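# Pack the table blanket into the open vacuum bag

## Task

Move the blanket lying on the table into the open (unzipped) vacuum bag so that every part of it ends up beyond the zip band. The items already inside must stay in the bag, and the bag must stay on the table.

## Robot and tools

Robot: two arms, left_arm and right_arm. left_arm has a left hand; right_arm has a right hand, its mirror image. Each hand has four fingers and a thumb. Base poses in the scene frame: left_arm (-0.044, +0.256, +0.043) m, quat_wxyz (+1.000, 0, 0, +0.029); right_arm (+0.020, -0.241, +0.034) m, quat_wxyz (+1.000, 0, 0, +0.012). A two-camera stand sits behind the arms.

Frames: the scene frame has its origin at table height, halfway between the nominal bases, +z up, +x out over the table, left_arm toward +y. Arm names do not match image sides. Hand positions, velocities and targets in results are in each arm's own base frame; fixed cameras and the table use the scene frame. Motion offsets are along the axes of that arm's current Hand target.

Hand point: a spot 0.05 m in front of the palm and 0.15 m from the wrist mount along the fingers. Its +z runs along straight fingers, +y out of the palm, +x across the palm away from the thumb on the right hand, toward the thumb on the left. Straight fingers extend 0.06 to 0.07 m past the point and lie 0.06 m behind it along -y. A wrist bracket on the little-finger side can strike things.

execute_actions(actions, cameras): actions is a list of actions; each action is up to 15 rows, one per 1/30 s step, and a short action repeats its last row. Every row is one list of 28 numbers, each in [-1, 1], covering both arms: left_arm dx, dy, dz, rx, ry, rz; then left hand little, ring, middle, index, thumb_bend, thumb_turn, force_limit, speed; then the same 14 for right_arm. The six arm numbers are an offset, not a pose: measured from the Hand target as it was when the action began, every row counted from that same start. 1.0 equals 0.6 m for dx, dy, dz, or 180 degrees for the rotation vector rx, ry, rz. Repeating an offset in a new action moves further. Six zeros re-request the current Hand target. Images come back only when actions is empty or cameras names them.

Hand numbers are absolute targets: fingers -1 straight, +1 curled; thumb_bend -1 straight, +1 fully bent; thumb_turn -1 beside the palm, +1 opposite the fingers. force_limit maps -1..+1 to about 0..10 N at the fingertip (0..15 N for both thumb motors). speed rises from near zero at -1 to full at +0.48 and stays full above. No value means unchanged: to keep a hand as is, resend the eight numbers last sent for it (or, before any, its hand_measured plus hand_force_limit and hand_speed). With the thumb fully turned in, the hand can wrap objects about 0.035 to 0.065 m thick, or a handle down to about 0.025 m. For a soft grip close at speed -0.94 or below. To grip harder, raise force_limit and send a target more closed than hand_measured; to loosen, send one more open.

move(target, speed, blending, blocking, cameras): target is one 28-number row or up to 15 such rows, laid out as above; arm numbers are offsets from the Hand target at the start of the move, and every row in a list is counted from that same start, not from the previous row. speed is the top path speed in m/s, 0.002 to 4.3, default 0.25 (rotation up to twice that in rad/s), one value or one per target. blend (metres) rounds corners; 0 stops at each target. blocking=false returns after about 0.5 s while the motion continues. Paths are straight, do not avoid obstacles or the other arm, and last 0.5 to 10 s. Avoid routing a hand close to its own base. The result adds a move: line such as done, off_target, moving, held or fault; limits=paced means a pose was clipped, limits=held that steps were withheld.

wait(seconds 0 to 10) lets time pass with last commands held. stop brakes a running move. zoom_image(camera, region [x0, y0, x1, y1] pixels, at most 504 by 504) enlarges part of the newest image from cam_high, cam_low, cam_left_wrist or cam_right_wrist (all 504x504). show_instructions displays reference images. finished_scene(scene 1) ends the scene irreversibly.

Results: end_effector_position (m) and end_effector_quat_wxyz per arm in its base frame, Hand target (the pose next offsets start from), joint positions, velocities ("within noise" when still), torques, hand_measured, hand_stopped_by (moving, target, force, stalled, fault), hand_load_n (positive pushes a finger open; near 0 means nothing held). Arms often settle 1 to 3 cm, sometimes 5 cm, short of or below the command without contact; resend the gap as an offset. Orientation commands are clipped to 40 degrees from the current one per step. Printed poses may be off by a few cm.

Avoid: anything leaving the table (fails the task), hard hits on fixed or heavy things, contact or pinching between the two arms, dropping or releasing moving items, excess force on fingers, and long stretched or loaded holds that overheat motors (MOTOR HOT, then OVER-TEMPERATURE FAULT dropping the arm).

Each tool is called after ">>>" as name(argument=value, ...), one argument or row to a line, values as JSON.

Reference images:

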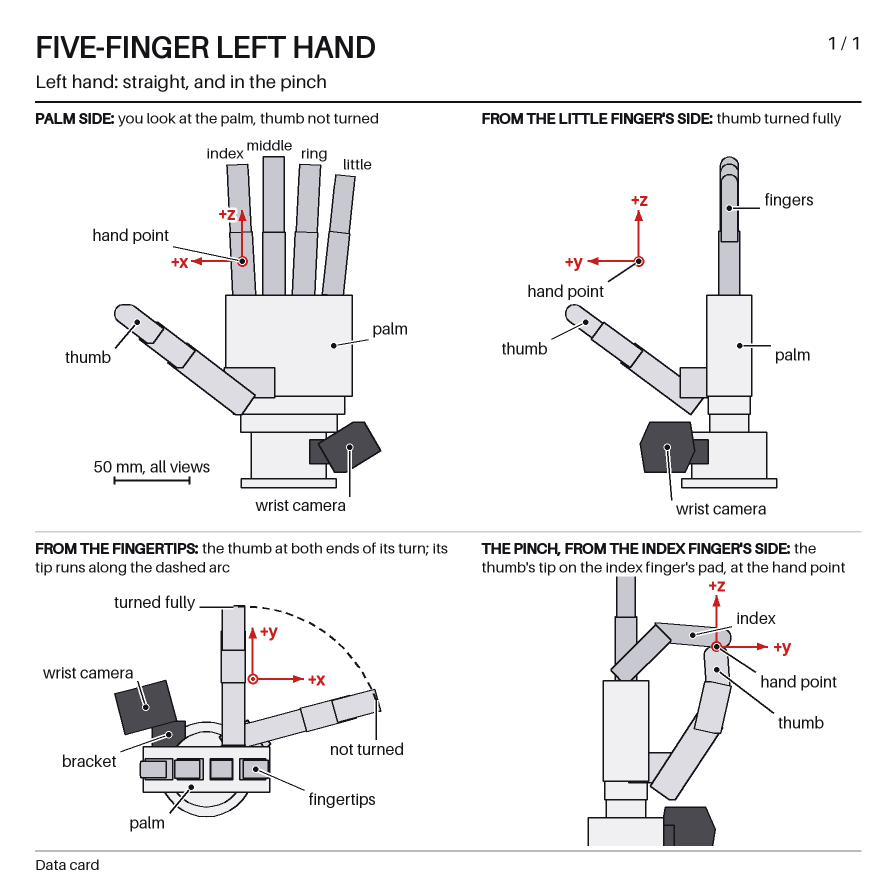

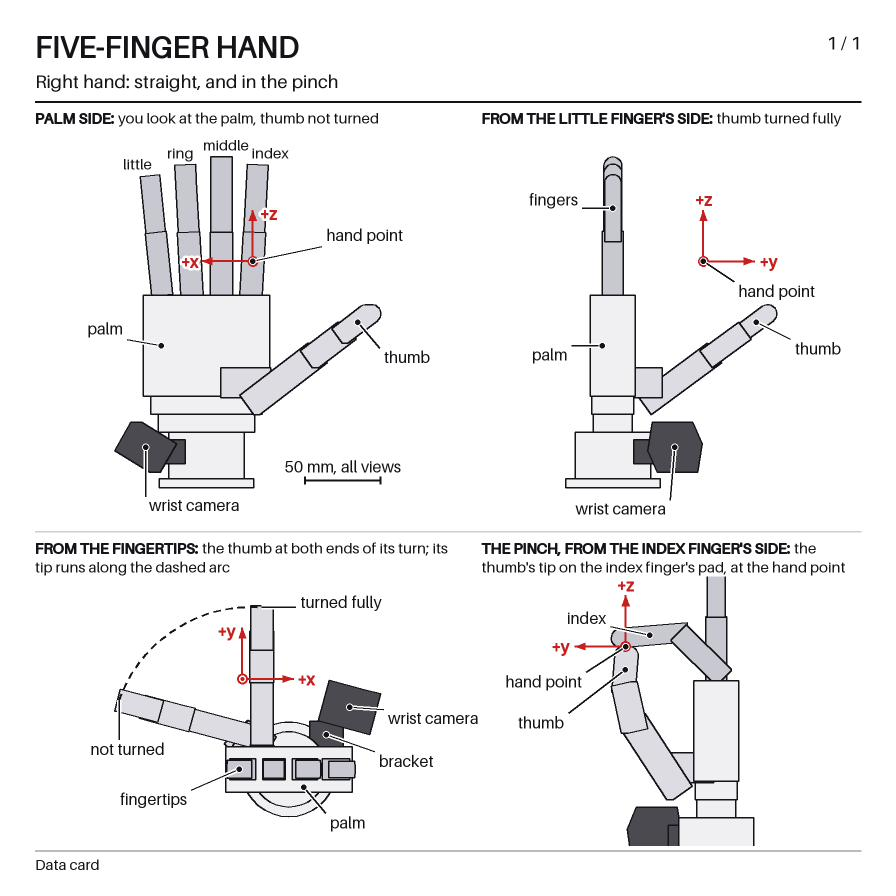

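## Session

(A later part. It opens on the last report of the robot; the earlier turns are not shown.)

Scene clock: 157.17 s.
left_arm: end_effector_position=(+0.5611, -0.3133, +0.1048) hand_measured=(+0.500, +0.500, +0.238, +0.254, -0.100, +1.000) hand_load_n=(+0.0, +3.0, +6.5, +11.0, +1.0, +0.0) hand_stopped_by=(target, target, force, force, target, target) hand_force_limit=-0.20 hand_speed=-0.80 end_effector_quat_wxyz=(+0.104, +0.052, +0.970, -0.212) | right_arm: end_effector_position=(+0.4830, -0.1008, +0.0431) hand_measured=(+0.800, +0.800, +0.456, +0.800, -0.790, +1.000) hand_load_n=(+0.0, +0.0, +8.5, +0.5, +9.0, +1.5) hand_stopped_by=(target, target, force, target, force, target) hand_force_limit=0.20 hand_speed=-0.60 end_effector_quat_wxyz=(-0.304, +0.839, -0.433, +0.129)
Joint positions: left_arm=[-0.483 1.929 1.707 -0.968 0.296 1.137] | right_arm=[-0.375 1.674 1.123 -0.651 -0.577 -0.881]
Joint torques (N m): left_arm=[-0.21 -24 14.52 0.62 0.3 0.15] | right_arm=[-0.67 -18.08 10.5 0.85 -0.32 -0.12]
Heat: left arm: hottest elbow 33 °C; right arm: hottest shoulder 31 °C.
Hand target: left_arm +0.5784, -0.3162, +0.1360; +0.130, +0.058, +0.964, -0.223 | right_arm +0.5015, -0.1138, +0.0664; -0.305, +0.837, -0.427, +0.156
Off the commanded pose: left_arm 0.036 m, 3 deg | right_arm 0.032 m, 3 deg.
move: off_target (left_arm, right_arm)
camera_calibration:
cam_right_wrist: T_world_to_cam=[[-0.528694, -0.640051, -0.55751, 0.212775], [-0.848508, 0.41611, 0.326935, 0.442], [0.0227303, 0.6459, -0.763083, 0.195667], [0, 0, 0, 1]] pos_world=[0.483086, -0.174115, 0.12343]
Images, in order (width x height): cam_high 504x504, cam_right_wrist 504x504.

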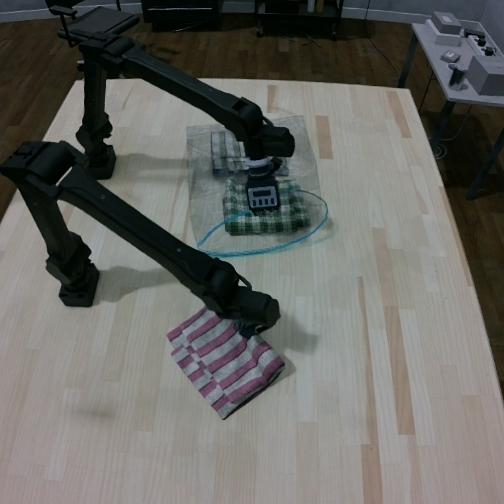

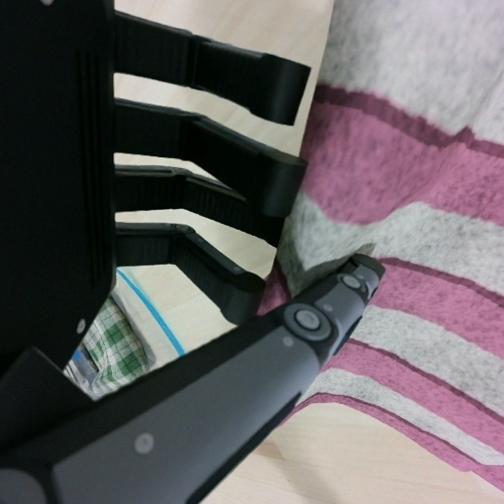

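>>> move(
  target=[0,0,0,0,0,0,0.5,0.5,0.6,0.6,-0.1,1,-0.2,-0.8,0,-0.107,-0.128,0,0,0,0.8,0.8,0.8,0.8,0.0,1,0.2,-0.6],
  speed=0.06,
  cameras=["all"],
)

>>> zoom_image(
  camera="cam_high",
  region=[130, 230, 330, 430],
)

>>> zoom_image(
  camera="cam_low",
  region=[100, 190, 280, 310],
)

Scene clock: 159.93 s.
left_arm: end_effector_position=(+0.5611, -0.3133, +0.1048) hand_measured=(+0.500, +0.500, +0.238, +0.254, -0.100, +1.000) hand_load_n=(+0.0, +3.0, +6.5, +11.0, +1.5, +0.0) hand_stopped_by=(target, target, force, force, target, target) hand_force_limit=-0.20 hand_speed=-0.80 end_effector_quat_wxyz=(+0.104, +0.052, +0.970, -0.212) | right_arm: end_effector_position=(+0.4842, -0.1014, +0.1356) hand_measured=(+0.800, +0.800, +0.456, +0.800, -0.788, +1.000) hand_load_n=(+0.0, +0.0, +8.0, +0.0, +8.0, +2.5) hand_stopped_by=(target, target, force, target, force, target) hand_force_limit=0.20 hand_speed=-0.60 end_effector_quat_wxyz=(-0.303, +0.839, -0.436, +0.123)
Joint positions: left_arm=[-0.483 1.929 1.707 -0.968 0.296 1.137] | right_arm=[-0.375 1.584 1.277 -0.91 -0.576 -0.881]
Joint torques (N m): left_arm=[-0.15 -23.36 14.5 0.72 0.32 0.12] | right_arm=[-0.73 -18.32 11.89 0.83 -0.33 -0.11]
Heat: left arm: hottest elbow 33 °C; right arm: hottest shoulder 31 °C.
Hand target: left_arm +0.5784, -0.3162, +0.1360; +0.130, +0.058, +0.964, -0.223 | right_arm +0.5011, -0.1140, +0.1662; -0.305, +0.837, -0.427, +0.156
Off the commanded pose: left_arm 0.036 m, 3 deg | right_arm 0.037 m, 4 deg.
move: off_target (left_arm, right_arm)
camera_calibration:
cam_left_wrist: T_world_to_cam=[[-0.40075, -0.865786, 0.299691, -0.0768427], [-0.862193, 0.46702, 0.196252, 0.606561], [-0.309874, -0.179743, -0.933633, 0.3321], [0, 0, 0, 1]] pos_world=[0.595087, -0.290113, 0.21405]
cam_right_wrist: T_world_to_cam=[[-0.536318, -0.637395, -0.553254, 0.267979], [-0.84392, 0.414857, 0.340136, 0.408899], [0.0127204, 0.649323, -0.760406, 0.271476], [0, 0, 0, 1]] pos_world=[0.485347, -0.175102, 0.215611]

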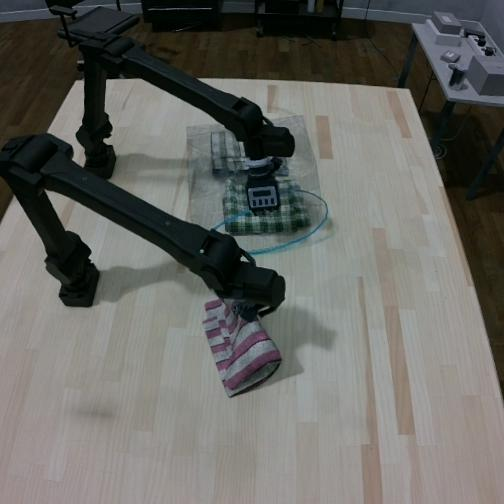

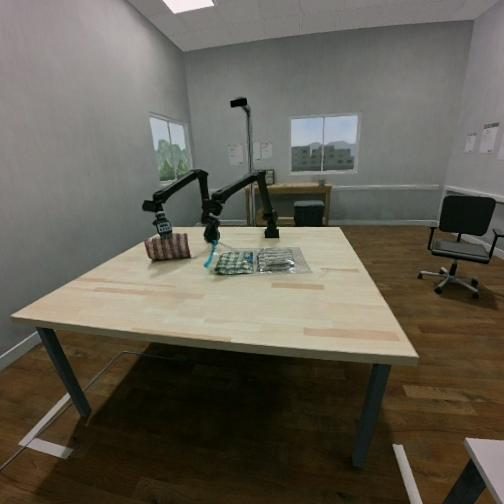

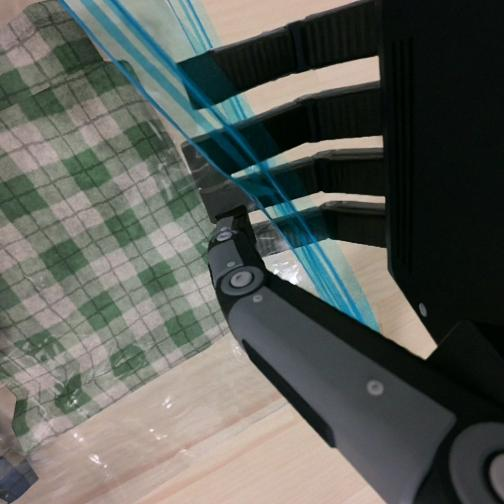

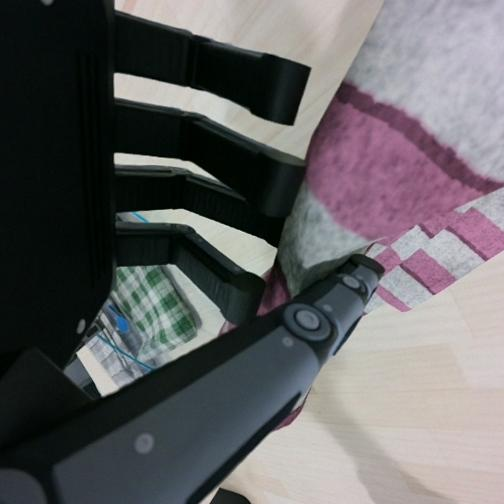

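Scaled by 2.520.

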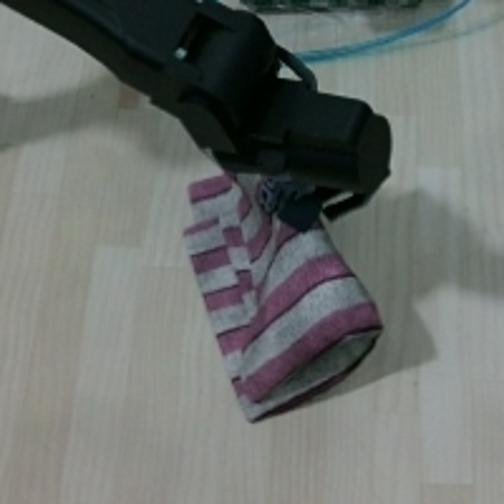

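Scaled by 2.800.

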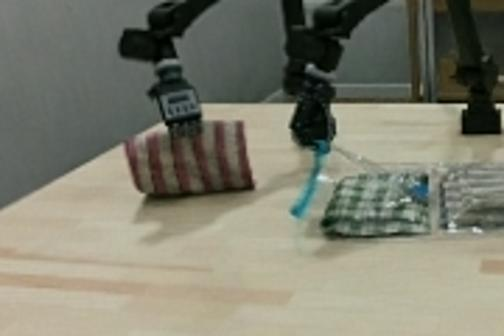

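>>> move(
  target=[-0.0663,0.1062,-0.1143,0.2319,-0.0016,-0.1243,0.5,0.5,0.6,0.6,-0.1,1,-0.2,-0.8,0,0,0,0,0,0,0.8,0.8,0.8,0.8,0.0,1,0.2,-0.6],
  speed=0.08,
  cameras=["all"],
)

>>> zoom_image(
  camera="cam_high",
  region=[170, 110, 370, 310],
)

>>> zoom_image(
  camera="cam_low",
  region=[140, 190, 320, 310],
)

Scene clock: 171.87 s.
left_arm: end_effector_position=(+0.6085, -0.2376, +0.1705) hand_measured=(+0.500, +0.500, +0.238, +0.254, -0.100, +1.000) hand_load_n=(+0.0, +3.0, +6.5, +11.0, +1.5, +0.0) hand_stopped_by=(target, target, force, force, target, target) hand_force_limit=-0.20 hand_speed=-0.80 end_effector_quat_wxyz=(+0.048, -0.080, +0.819, -0.567) | right_arm: end_effector_position=(+0.4842, -0.1014, +0.1356) hand_measured=(+0.800, +0.800, +0.456, +0.800, -0.788, +1.000) hand_load_n=(+0.0, +0.0, +8.5, +0.0, +8.0, +2.5) hand_stopped_by=(target, target, force, target, force, target) hand_force_limit=0.20 hand_speed=-0.60 end_effector_quat_wxyz=(-0.303, +0.839, -0.436, +0.123)
Joint positions: left_arm=[-0.12 1.889 1.581 -0.594 1.104 0.834] | right_arm=[-0.375 1.584 1.277 -0.91 -0.576 -0.881]
Joint torques (N m): left_arm=[-0.09 -22.89 9.72 1.98 0.76 -0.21] | right_arm=[-0.73 -18.49 11.84 0.88 -0.33 -0.11]
Heat: left arm: hottest elbow 33 °C; right arm: hottest shoulder 31 °C.
Hand target: left_arm +0.6120, -0.2310, +0.1800; +0.058, -0.084, +0.815, -0.570 | right_arm +0.5012, -0.1140, +0.1662; -0.305, +0.837, -0.427, +0.156
Off the commanded pose: left_arm 0.012 m, 1 deg | right_arm 0.037 m, 4 deg.
move: unfinished (the simulator was too slow to fit another step into this call; the move has ended)
camera_calibration:
cam_left_wrist: T_world_to_cam=[[-0.190869, -0.408518, 0.892571, -0.132065], [-0.913366, 0.40704, -0.00901942, 0.65102], [-0.359627, -0.816965, -0.450818, 0.21832], [0, 0, 0, 1]] pos_world=[0.647926, -0.140582, 0.222172]
cam_right_wrist: T_world_to_cam=[[-0.536318, -0.637395, -0.553254, 0.267979], [-0.84392, 0.414857, 0.340136, 0.408899], [0.0127204, 0.649323, -0.760406, 0.271476], [0, 0, 0, 1]] pos_world=[0.485347, -0.175102, 0.215611]

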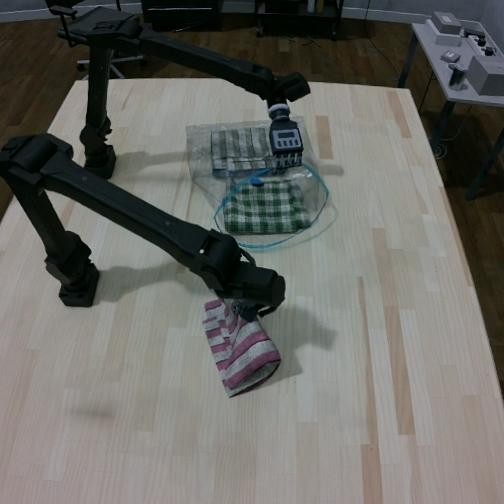

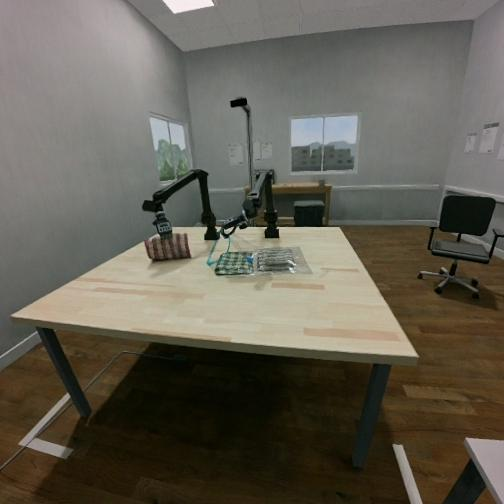

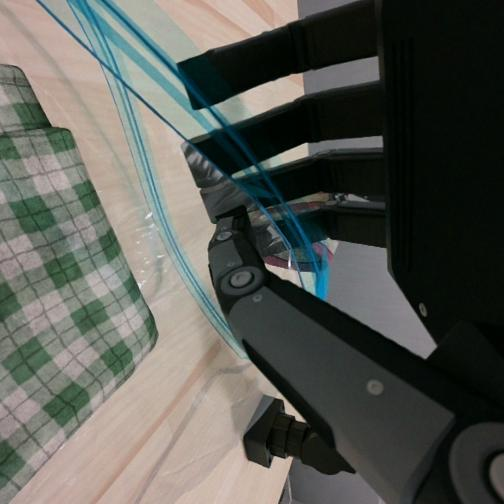

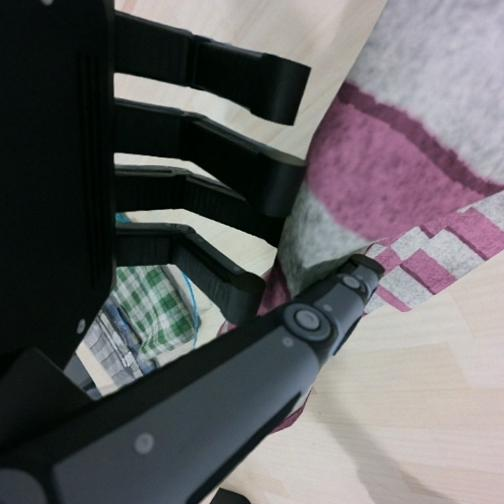

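Scaled by 2.520.

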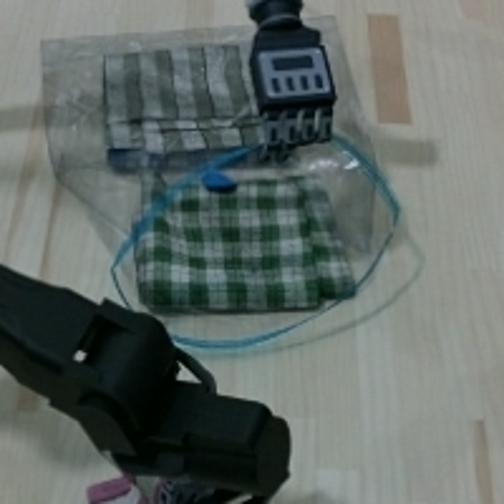

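Scaled by 2.800.

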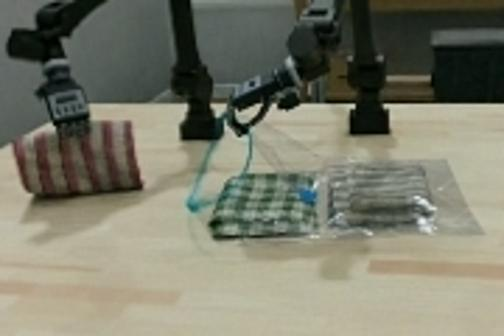

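>>> move(
  target=[-0.0285,0.0833,-0.0832,0,0,0,0.5,0.5,0.6,0.6,-0.1,1,-0.2,-0.8,-0.145,-0.2413,-0.0147,0,-0.1357,-0.1617,0.8,0.8,0.8,0.8,0.0,1,0.2,-0.6],
  speed=0.1,
  cameras=["all"],
)

>>> zoom_image(
  camera="cam_high",
  region=[150, 110, 370, 330],
)

>>> zoom_image(
  camera="cam_low",
  region=[140, 170, 320, 290],
)

Scene clock: 181.23 s.
left_arm: end_effector_position=(+0.6121, -0.1733, +0.1560) hand_measured=(+0.500, +0.500, +0.238, +0.254, -0.100, +1.000) hand_load_n=(+0.0, +3.5, +6.5, +11.0, +1.0, +0.0) hand_stopped_by=(target, target, force, force, target, target) hand_force_limit=-0.20 hand_speed=-0.80 end_effector_quat_wxyz=(+0.058, -0.080, +0.815, -0.571) | right_arm: end_effector_position=(+0.5207, +0.0143, +0.2490) hand_measured=(+0.800, +0.800, +0.456, +0.800, -0.788, +1.000) hand_load_n=(+0.0, +0.0, +8.5, +0.0, +8.0, +2.5) hand_stopped_by=(target, target, force, target, force, target) hand_force_limit=0.20 hand_speed=-0.60 end_effector_quat_wxyz=(-0.337, +0.929, -0.147, +0.030)
Joint positions: left_arm=[-0.013 1.908 1.581 -0.718 1.166 1.012] | right_arm=[-0.131 1.737 1.78 -1.519 -0.685 -1.354]
Joint torques (N m): left_arm=[0.09 -20.07 10.11 0.66 0.85 0.09] | right_arm=[0.79 -18.37 12.19 0.4 -0.54 -0.16]
Heat: left arm: hottest elbow 33 °C; right arm: hottest elbow 32 °C.
Hand target: left_arm +0.6156, -0.1649, +0.1500; +0.058, -0.084, +0.815, -0.570 | right_arm +0.5353, +0.0182, +0.2663; -0.339, +0.930, -0.131, +0.049
Off the commanded pose: left_arm 0.011 m, 1 deg | right_arm 0.023 m, 3 deg.
move: off_target (left_arm, right_arm)
camera_calibration:
cam_left_wrist: T_world_to_cam=[[-0.202817, -0.40133, 0.893196, -0.0837149], [-0.917043, 0.397692, -0.0295411, 0.631823], [-0.343362, -0.825091, -0.448696, 0.2539], [0, 0, 0, 1]] pos_world=[0.64961, -0.0753779, 0.207363]
cam_right_wrist: T_world_to_cam=[[-0.0388654, -0.820243, -0.570694, 0.17189], [-0.93183, -0.176471, 0.317097, 0.413106], [-0.360807, 0.544114, -0.757469, 0.477344], [0, 0, 0, 1]] pos_world=[0.563854, -0.0458369, 0.328675]

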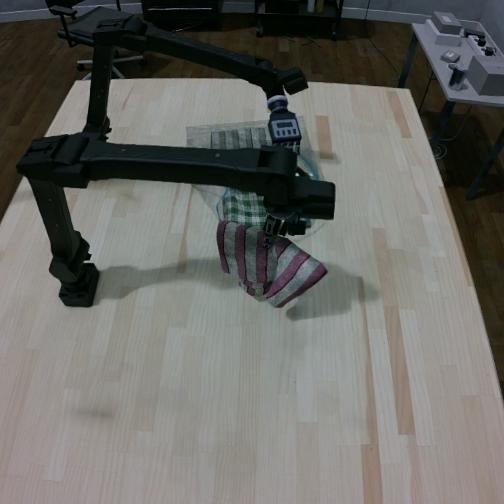

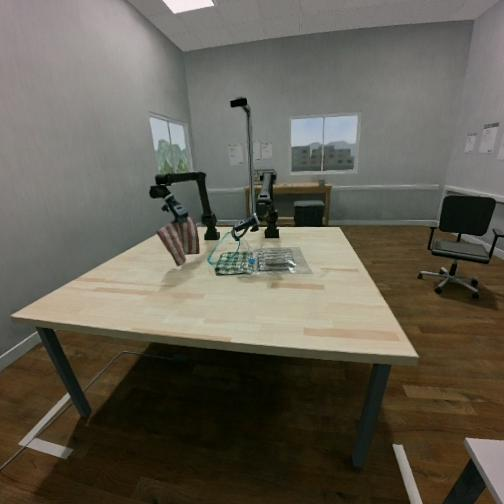

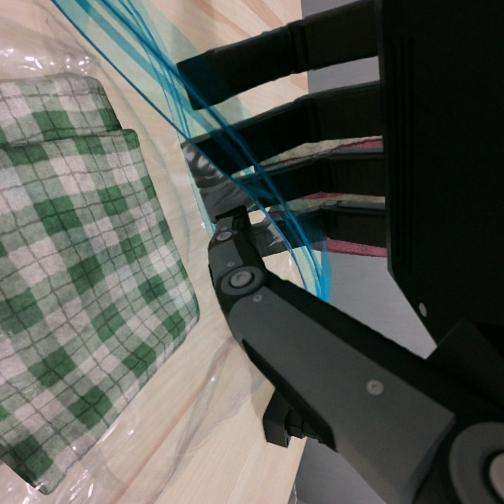

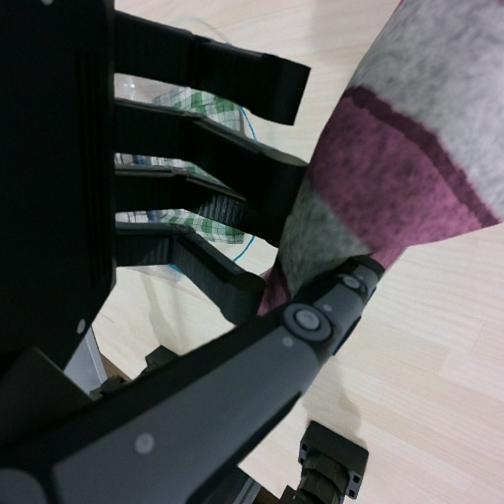

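Scaled by 2.291.

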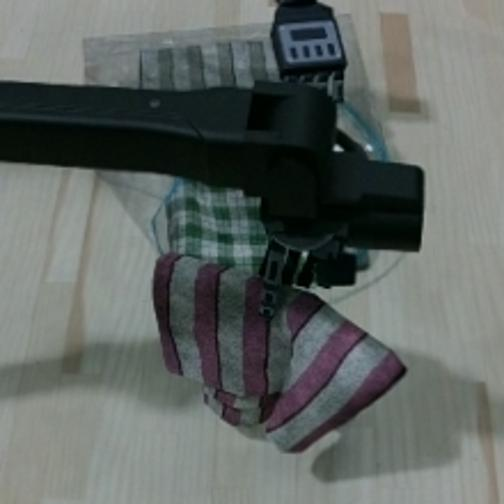

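Scaled by 2.800.

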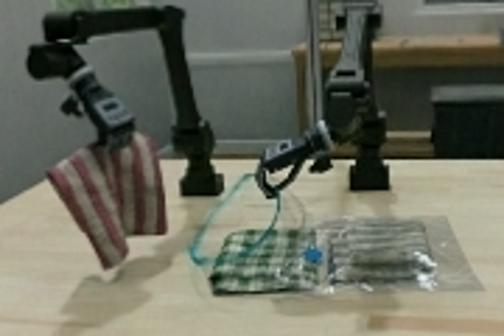

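>>> move(
  target=[0,0,0,0,0,0,0.5,0.5,0.6,0.6,-0.1,1,-0.2,-0.8,-0.0765,-0.2675,0.2245,0,0,0,0.8,0.8,0.8,0.8,0.0,1,0.2,-0.6],
  speed=0.1,
  cameras=["all"],
)

Scene clock: 187.20 s.
left_arm: end_effector_position=(+0.6121, -0.1733, +0.1560) hand_measured=(+0.500, +0.500, +0.238, +0.254, -0.100, +1.000) hand_load_n=(+0.0, +3.0, +6.5, +11.0, +1.0, +0.5) hand_stopped_by=(target, target, force, force, target, target) hand_force_limit=-0.20 hand_speed=-0.80 end_effector_quat_wxyz=(+0.058, -0.079, +0.815, -0.571) | right_arm: end_effector_position=(+0.5313, +0.2226, +0.2429) hand_measured=(+0.800, +0.800, +0.456, +0.800, -0.788, +1.000) hand_load_n=(+0.0, +0.0, +8.0, +0.0, +8.0, +2.5) hand_stopped_by=(target, target, force, target, force, target) hand_force_limit=0.20 hand_speed=-0.60 end_effector_quat_wxyz=(-0.326, +0.935, -0.140, +0.022)
Joint positions: left_arm=[-0.013 1.908 1.581 -0.718 1.166 1.012] | right_arm=[0.253 1.765 1.796 -1.26 -0.584 -0.917]
Joint torques (N m): left_arm=[1.03 -20.95 10.17 0.66 0.81 0.13] | right_arm=[0.73 -19.78 12.85 1.55 -0.36 -0.01]
Heat: left arm: hottest elbow 33 °C; right arm: hottest elbow 32 °C.
Hand target: left_arm +0.6156, -0.1649, +0.1500; +0.058, -0.084, +0.815, -0.570 | right_arm +0.5494, +0.2323, +0.2663; -0.339, +0.930, -0.131, +0.049
Off the commanded pose: left_arm 0.011 m, 1 deg | right_arm 0.031 m, 4 deg.
move: off_target (left_arm, right_arm)
camera_calibration:
cam_left_wrist: T_world_to_cam=[[-0.203186, -0.401365, 0.893097, -0.0834573], [-0.917007, 0.397751, -0.0298729, 0.631873], [-0.34324, -0.825046, -0.448872, 0.253861], [0, 0, 0, 1]] pos_world=[0.64961, -0.0753779, 0.207362]
cam_right_wrist: T_world_to_cam=[[-0.0301588, -0.832901, -0.5526, 0.333438], [-0.923863, -0.1878, 0.33348, 0.456053], [-0.381534, 0.520584, -0.763822, 0.381029], [0, 0, 0, 1]] pos_world=[0.576762, 0.16501, 0.323212]

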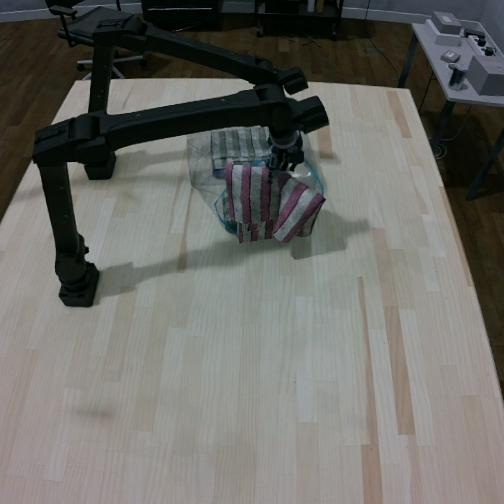

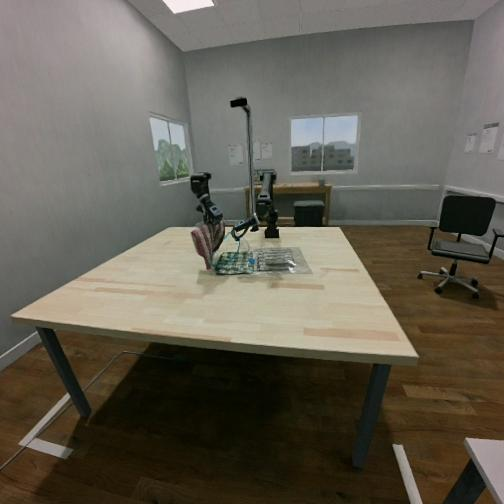

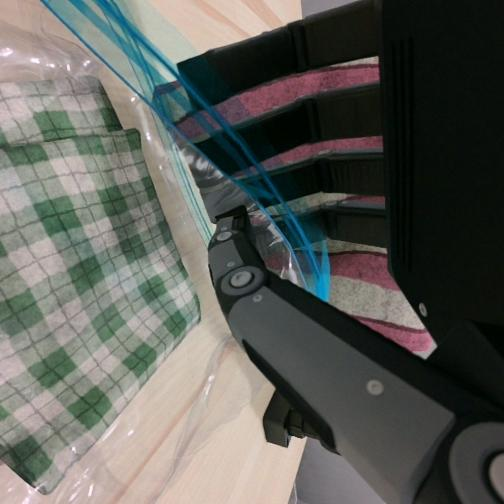

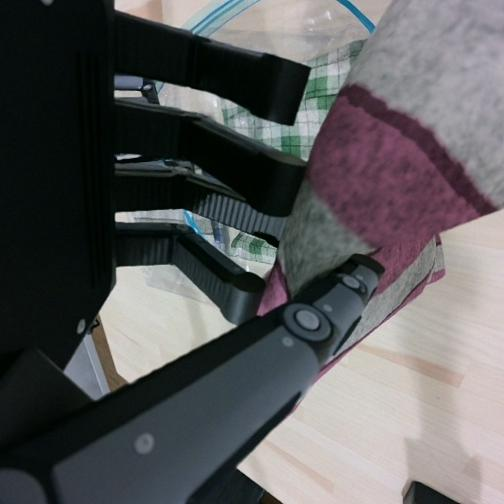

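>>> zoom_image(
  camera="cam_high",
  region=[170, 110, 370, 310],
)

>>> zoom_image(
  camera="cam_low",
  region=[140, 170, 320, 290],
)

Scaled by 2.520.

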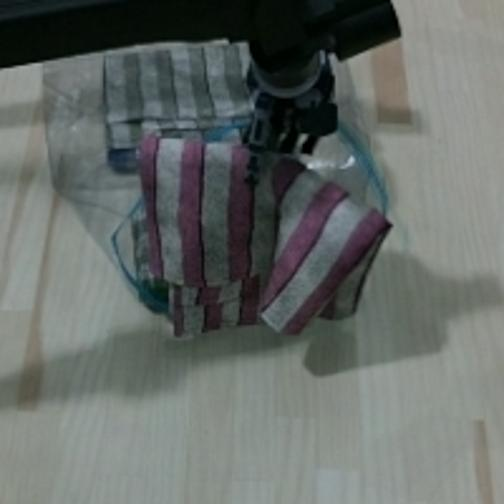

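Scaled by 2.800.

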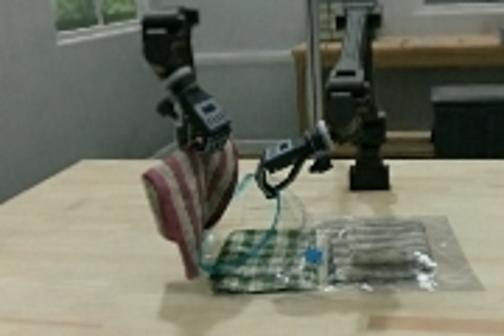

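>>> move(
  target=[-0.0216,0.0746,-0.0588,0,0,0,0.5,0.5,0.6,0.6,-0.1,1,-0.2,-0.8,0,-0.032,-0.038,0,0,0,0.8,0.8,0.8,0.8,0.0,1,0.2,-0.6],
  speed=0.08,
  cameras=["all"],
)

>>> zoom_image(
  camera="cam_high",
  region=[170, 110, 370, 310],
)

>>> zoom_image(
  camera="cam_low",
  region=[160, 190, 310, 290],
)

Scene clock: 192.93 s.
left_arm: end_effector_position=(+0.6050, -0.1224, +0.1120) hand_measured=(+0.500, +0.500, +0.238, +0.254, -0.100, +1.000) hand_load_n=(+0.0, +3.5, +7.0, +11.0, +1.0, +0.5) hand_stopped_by=(target, target, force, force, target, target) hand_force_limit=-0.20 hand_speed=-0.80 end_effector_quat_wxyz=(+0.044, -0.091, +0.815, -0.570) | right_arm: end_effector_position=(+0.5385, +0.2247, +0.2756) hand_measured=(+0.800, +0.800, +0.456, +0.800, -0.788, +1.000) hand_load_n=(+0.0, +0.0, +8.0, +0.0, +8.0, +2.5) hand_stopped_by=(target, target, force, target, force, target) hand_force_limit=0.20 hand_speed=-0.60 end_effector_quat_wxyz=(-0.331, +0.933, -0.138, +0.032)
Joint positions: left_arm=[0.071 1.975 1.581 -0.868 1.199 1.208] | right_arm=[0.253 1.776 1.895 -1.324 -0.584 -0.913]
Joint torques (N m): left_arm=[0.32 -21.19 12.7 0.44 0.87 0.12] | right_arm=[0.44 -20.01 12.59 0.95 -0.32 -0.01]
Heat: left arm: hottest elbow 33 °C; right arm: hottest elbow 32 °C.
Hand target: left_arm +0.6184, -0.1148, +0.1201; +0.058, -0.084, +0.815, -0.570 | right_arm +0.5494, +0.2323, +0.2963; -0.339, +0.930, -0.131, +0.049
Off the commanded pose: left_arm 0.017 m, 2 deg | right_arm 0.024 m, 2 deg.
move: off_target (left_arm, right_arm)
camera_calibration:
cam_left_wrist: T_world_to_cam=[[-0.169699, -0.400707, 0.900353, -0.0463111], [-0.918558, 0.395276, 0.00278887, 0.60077], [-0.357005, -0.826554, -0.435151, 0.280259], [0, 0, 0, 1]] pos_world=[0.644037, -0.0243779, 0.161976]
cam_right_wrist: T_world_to_cam=[[-0.0213265, -0.829121, -0.558662, 0.349587], [-0.931167, -0.186956, 0.313011, 0.461483], [-0.363969, 0.526883, -0.768063, 0.397999], [0, 0, 0, 1]] pos_world=[0.582032, 0.166428, 0.35654]

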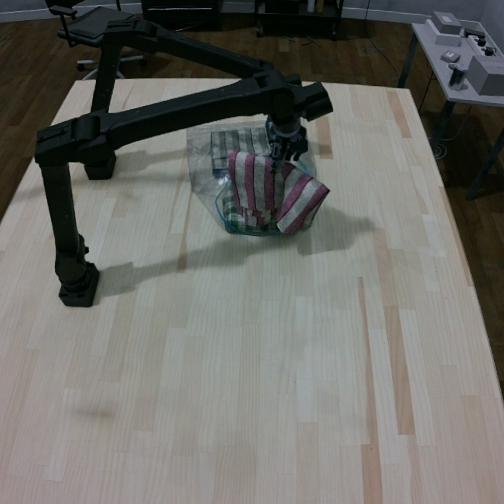

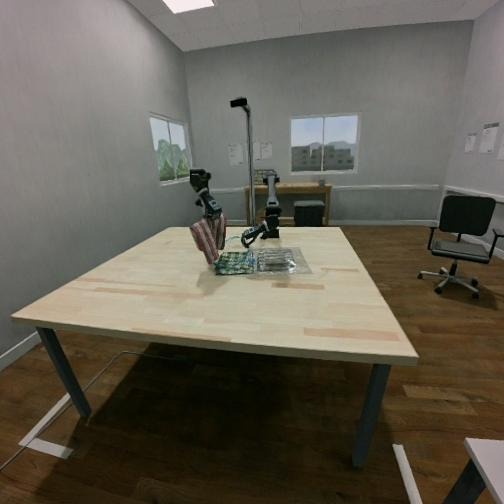

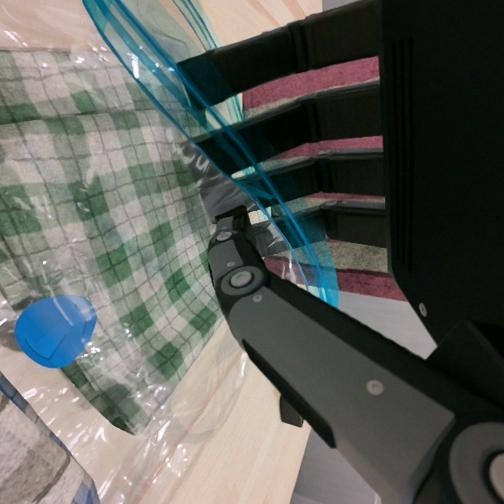

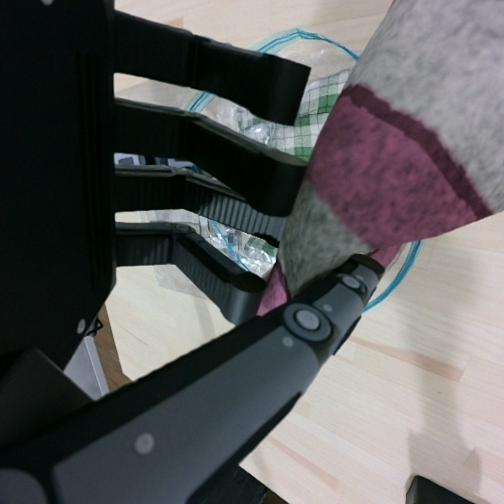

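Scaled by 2.520.

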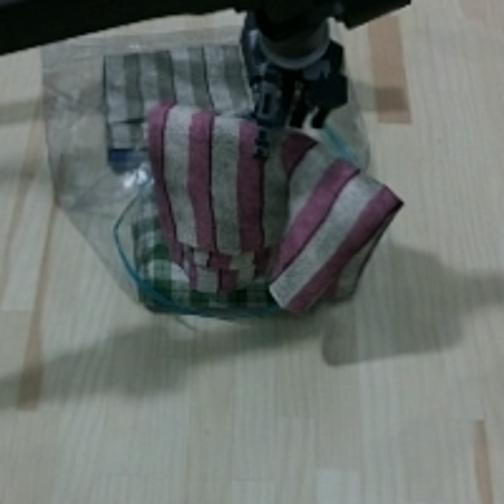

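Scaled by 3.360.

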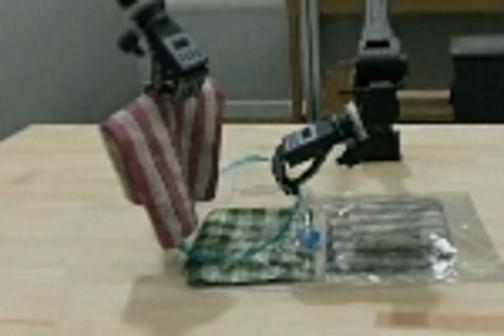

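>>> move(
  target=[0,0,0,0,0,0,0.5,0.5,0.6,0.6,-0.1,1,-0.2,-0.8,-0.0441,-0.0768,0.0645,0.0833,0,0,0.8,0.8,0.8,0.8,0.0,1,0.2,-0.6],
  speed=0.08,
  cameras=["all"],
)

>>> zoom_image(
  camera="cam_high",
  region=[170, 110, 370, 310],
)

>>> zoom_image(
  camera="cam_low",
  region=[160, 190, 310, 290],
)

Scene clock: 198.23 s.
left_arm: end_effector_position=(+0.6051, -0.1224, +0.1120) hand_measured=(+0.500, +0.500, +0.238, +0.254, -0.100, +1.000) hand_load_n=(+0.0, +3.5, +6.5, +11.0, +1.0, +0.5) hand_stopped_by=(target, target, force, force, target, target) hand_force_limit=-0.20 hand_speed=-0.80 end_effector_quat_wxyz=(+0.045, -0.091, +0.815, -0.570) | right_arm: end_effector_position=(+0.5453, +0.2893, +0.2753) hand_measured=(+0.800, +0.800, +0.456, +0.800, -0.788, +1.000) hand_load_n=(+0.0, +0.0, +7.0, +0.0, +7.5, +3.5) hand_stopped_by=(target, target, force, target, force, target) hand_force_limit=0.20 hand_speed=-0.60 end_effector_quat_wxyz=(-0.446, +0.883, -0.136, +0.052)
Joint positions: left_arm=[0.071 1.975 1.581 -0.868 1.199 1.209] | right_arm=[0.294 1.717 1.727 -0.959 -0.746 -0.722]
Joint torques (N m): left_arm=[0.32 -21.13 12.55 0.38 0.87 0.09] | right_arm=[1.03 -22.71 8.79 2.04 -0.55 0.03]
Heat: left arm: hottest elbow 33 °C; right arm: hottest elbow 33 °C.
Hand target: left_arm +0.6184, -0.1148, +0.1201; +0.058, -0.084, +0.815, -0.570 | right_arm +0.5406, +0.2975, +0.2963; -0.458, +0.878, -0.124, +0.066
Off the commanded pose: left_arm 0.017 m, 2 deg | right_arm 0.023 m, 3 deg.
move: off_target (left_arm, right_arm)
camera_calibration:
cam_left_wrist: T_world_to_cam=[[-0.170448, -0.400835, 0.900155, -0.045783], [-0.918457, 0.395515, 0.00220761, 0.600896], [-0.35691, -0.826377, -0.435564, 0.280304], [0, 0, 0, 1]] pos_world=[0.644137, -0.024378, 0.161976]
cam_right_wrist: T_world_to_cam=[[0.0154339, -0.670684, -0.741583, 0.387648], [-0.953364, -0.233457, 0.191296, 0.539114], [-0.301427, 0.704046, -0.643009, 0.246437], [0, 0, 0, 1]] pos_world=[0.582272, 0.212346, 0.342804]

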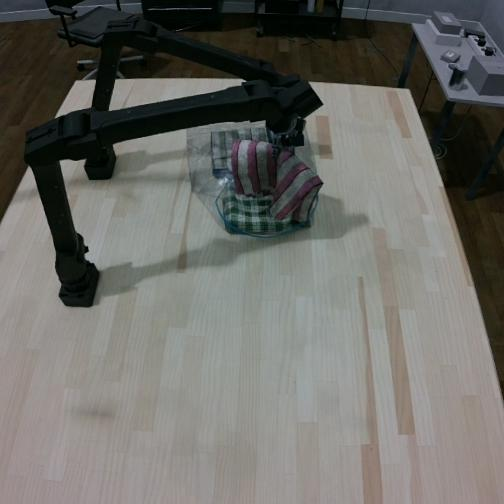

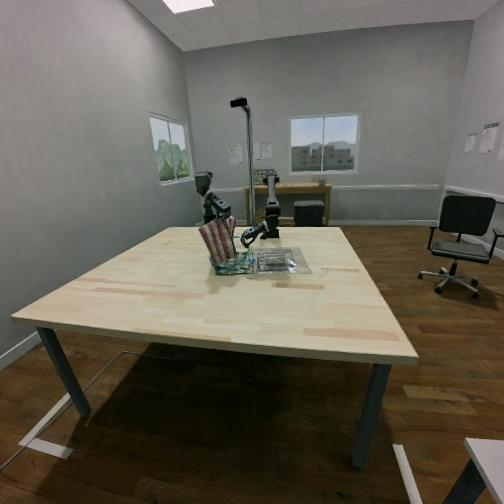

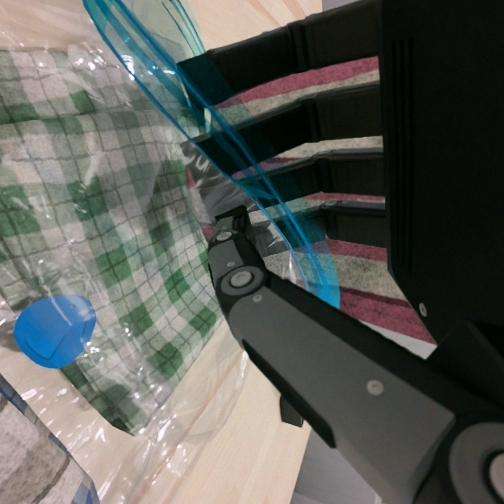

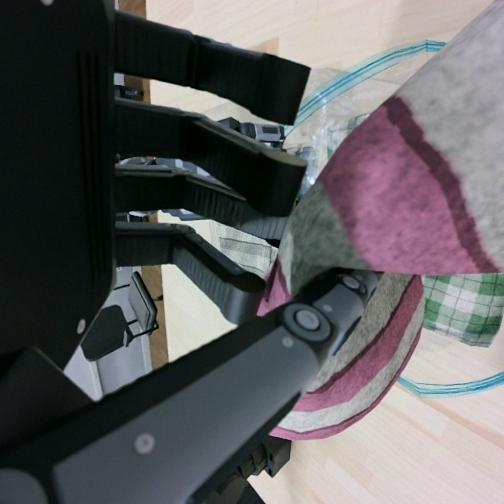

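Scaled by 2.520.

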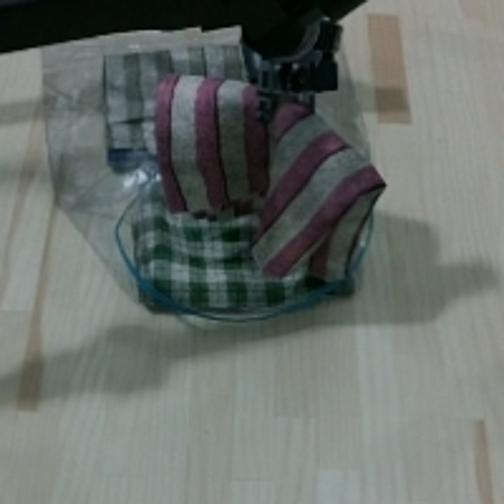

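Scaled by 3.360.

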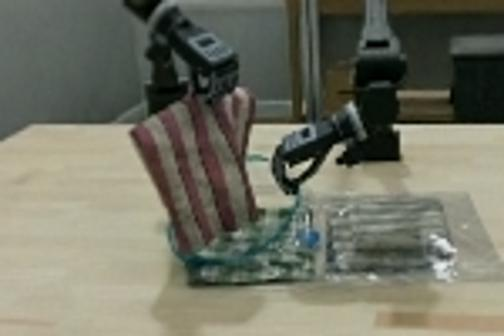

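>>> move(
  target=[0,0,0,0,0,0,0.5,0.5,0.6,0.6,-0.1,1,-0.2,-0.8,0.0172,0.0438,-0.0479,0.139,0,0,0.8,0.8,0.8,0.8,0.0,1,0.2,-0.6],
  speed=0.1,
  cameras=["all"],
)

>>> zoom_image(
  camera="cam_high",
  region=[170, 110, 370, 310],
)

>>> zoom_image(
  camera="cam_low",
  region=[160, 190, 310, 290],
)

Scene clock: 205.90 s.
left_arm: end_effector_position=(+0.6051, -0.1224, +0.1120) hand_measured=(+0.500, +0.500, +0.238, +0.254, -0.100, +1.000) hand_load_n=(+0.0, +3.5, +6.5, +11.0, +1.0, +0.0) hand_stopped_by=(target, target, force, force, target, target) hand_force_limit=-0.20 hand_speed=-0.80 end_effector_quat_wxyz=(+0.045, -0.091, +0.815, -0.570) | right_arm: end_effector_position=(+0.5388, +0.2635, +0.2702) hand_measured=(+0.800, +0.800, +0.456, +0.800, -0.788, +1.000) hand_load_n=(+0.0, +0.0, +6.5, +0.0, +8.0, +3.0) hand_stopped_by=(target, target, force, target, force, target) hand_force_limit=0.20 hand_speed=-0.60 end_effector_quat_wxyz=(-0.630, +0.765, -0.116, +0.072)
Joint positions: left_arm=[0.071 1.975 1.581 -0.868 1.199 1.209] | right_arm=[0.157 1.591 1.303 -0.167 -1.107 -0.377]
Joint torques (N m): left_arm=[0.26 -21.36 12.62 0.46 0.9 0.11] | right_arm=[-0.62 -20.13 8.68 2.43 -0.47 0.01]
Heat: left arm: hottest elbow 34 °C; right arm: hottest elbow 33 °C.
Hand target: left_arm +0.6184, -0.1148, +0.1201; +0.058, -0.084, +0.815, -0.570 | right_arm +0.5398, +0.2575, +0.2912; -0.637, +0.758, -0.107, +0.091
Off the commanded pose: left_arm 0.017 m, 2 deg | right_arm 0.022 m, 3 deg.
move: off_target (left_arm, right_arm)
camera_calibration:
cam_left_wrist: T_world_to_cam=[[-0.170448, -0.400835, 0.900155, -0.045783], [-0.918457, 0.395515, 0.00220761, 0.600896], [-0.35691, -0.826377, -0.435564, 0.280304], [0, 0, 0, 1]] pos_world=[0.644137, -0.024378, 0.161976]
cam_right_wrist: T_world_to_cam=[[0.117596, -0.304992, -0.945066, 0.270163], [-0.961866, -0.271639, -0.0320232, 0.602856], [-0.246951, 0.912793, -0.325306, 0.0891891], [0, 0, 0, 1]] pos_world=[0.570122, 0.164746, 0.303641]

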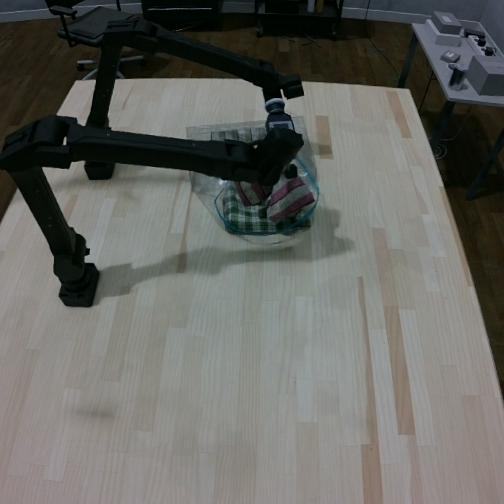

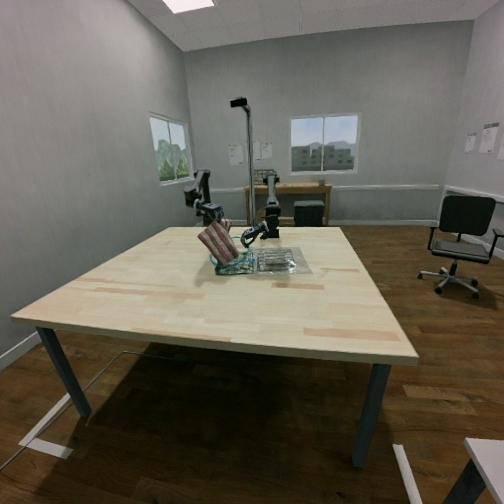

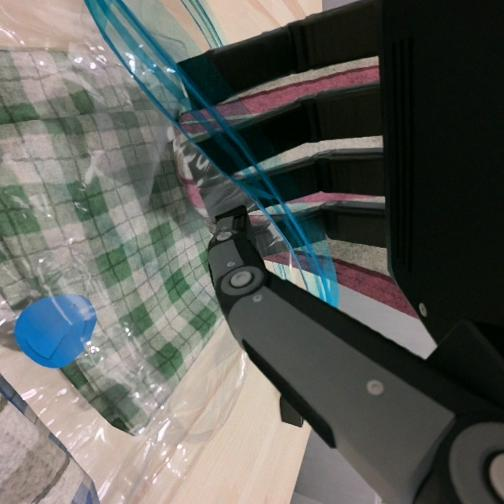

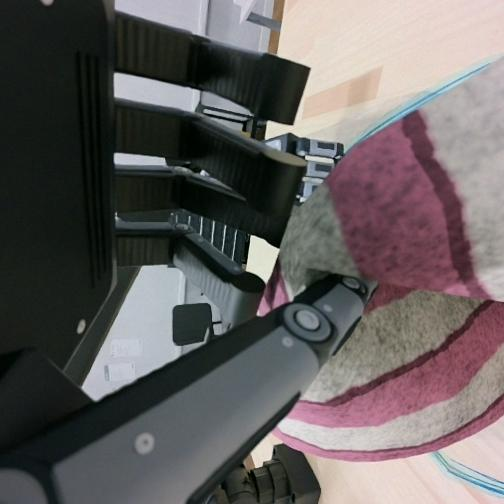

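Scaled by 2.520.

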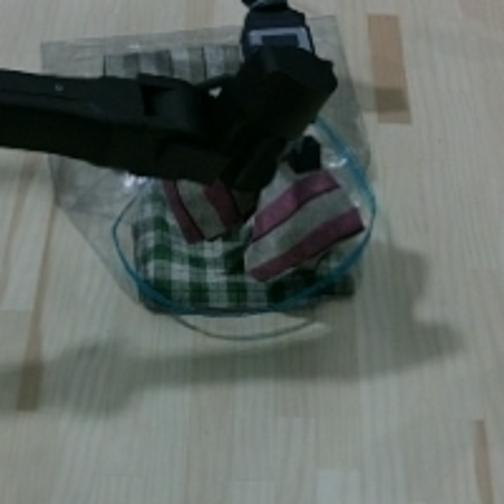

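Scaled by 3.360.

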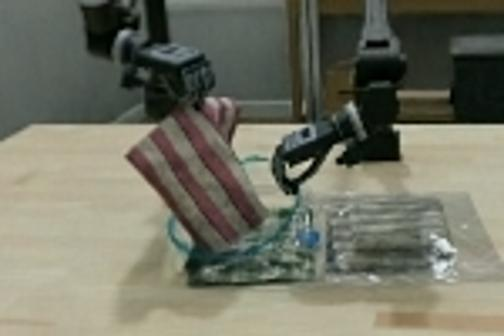

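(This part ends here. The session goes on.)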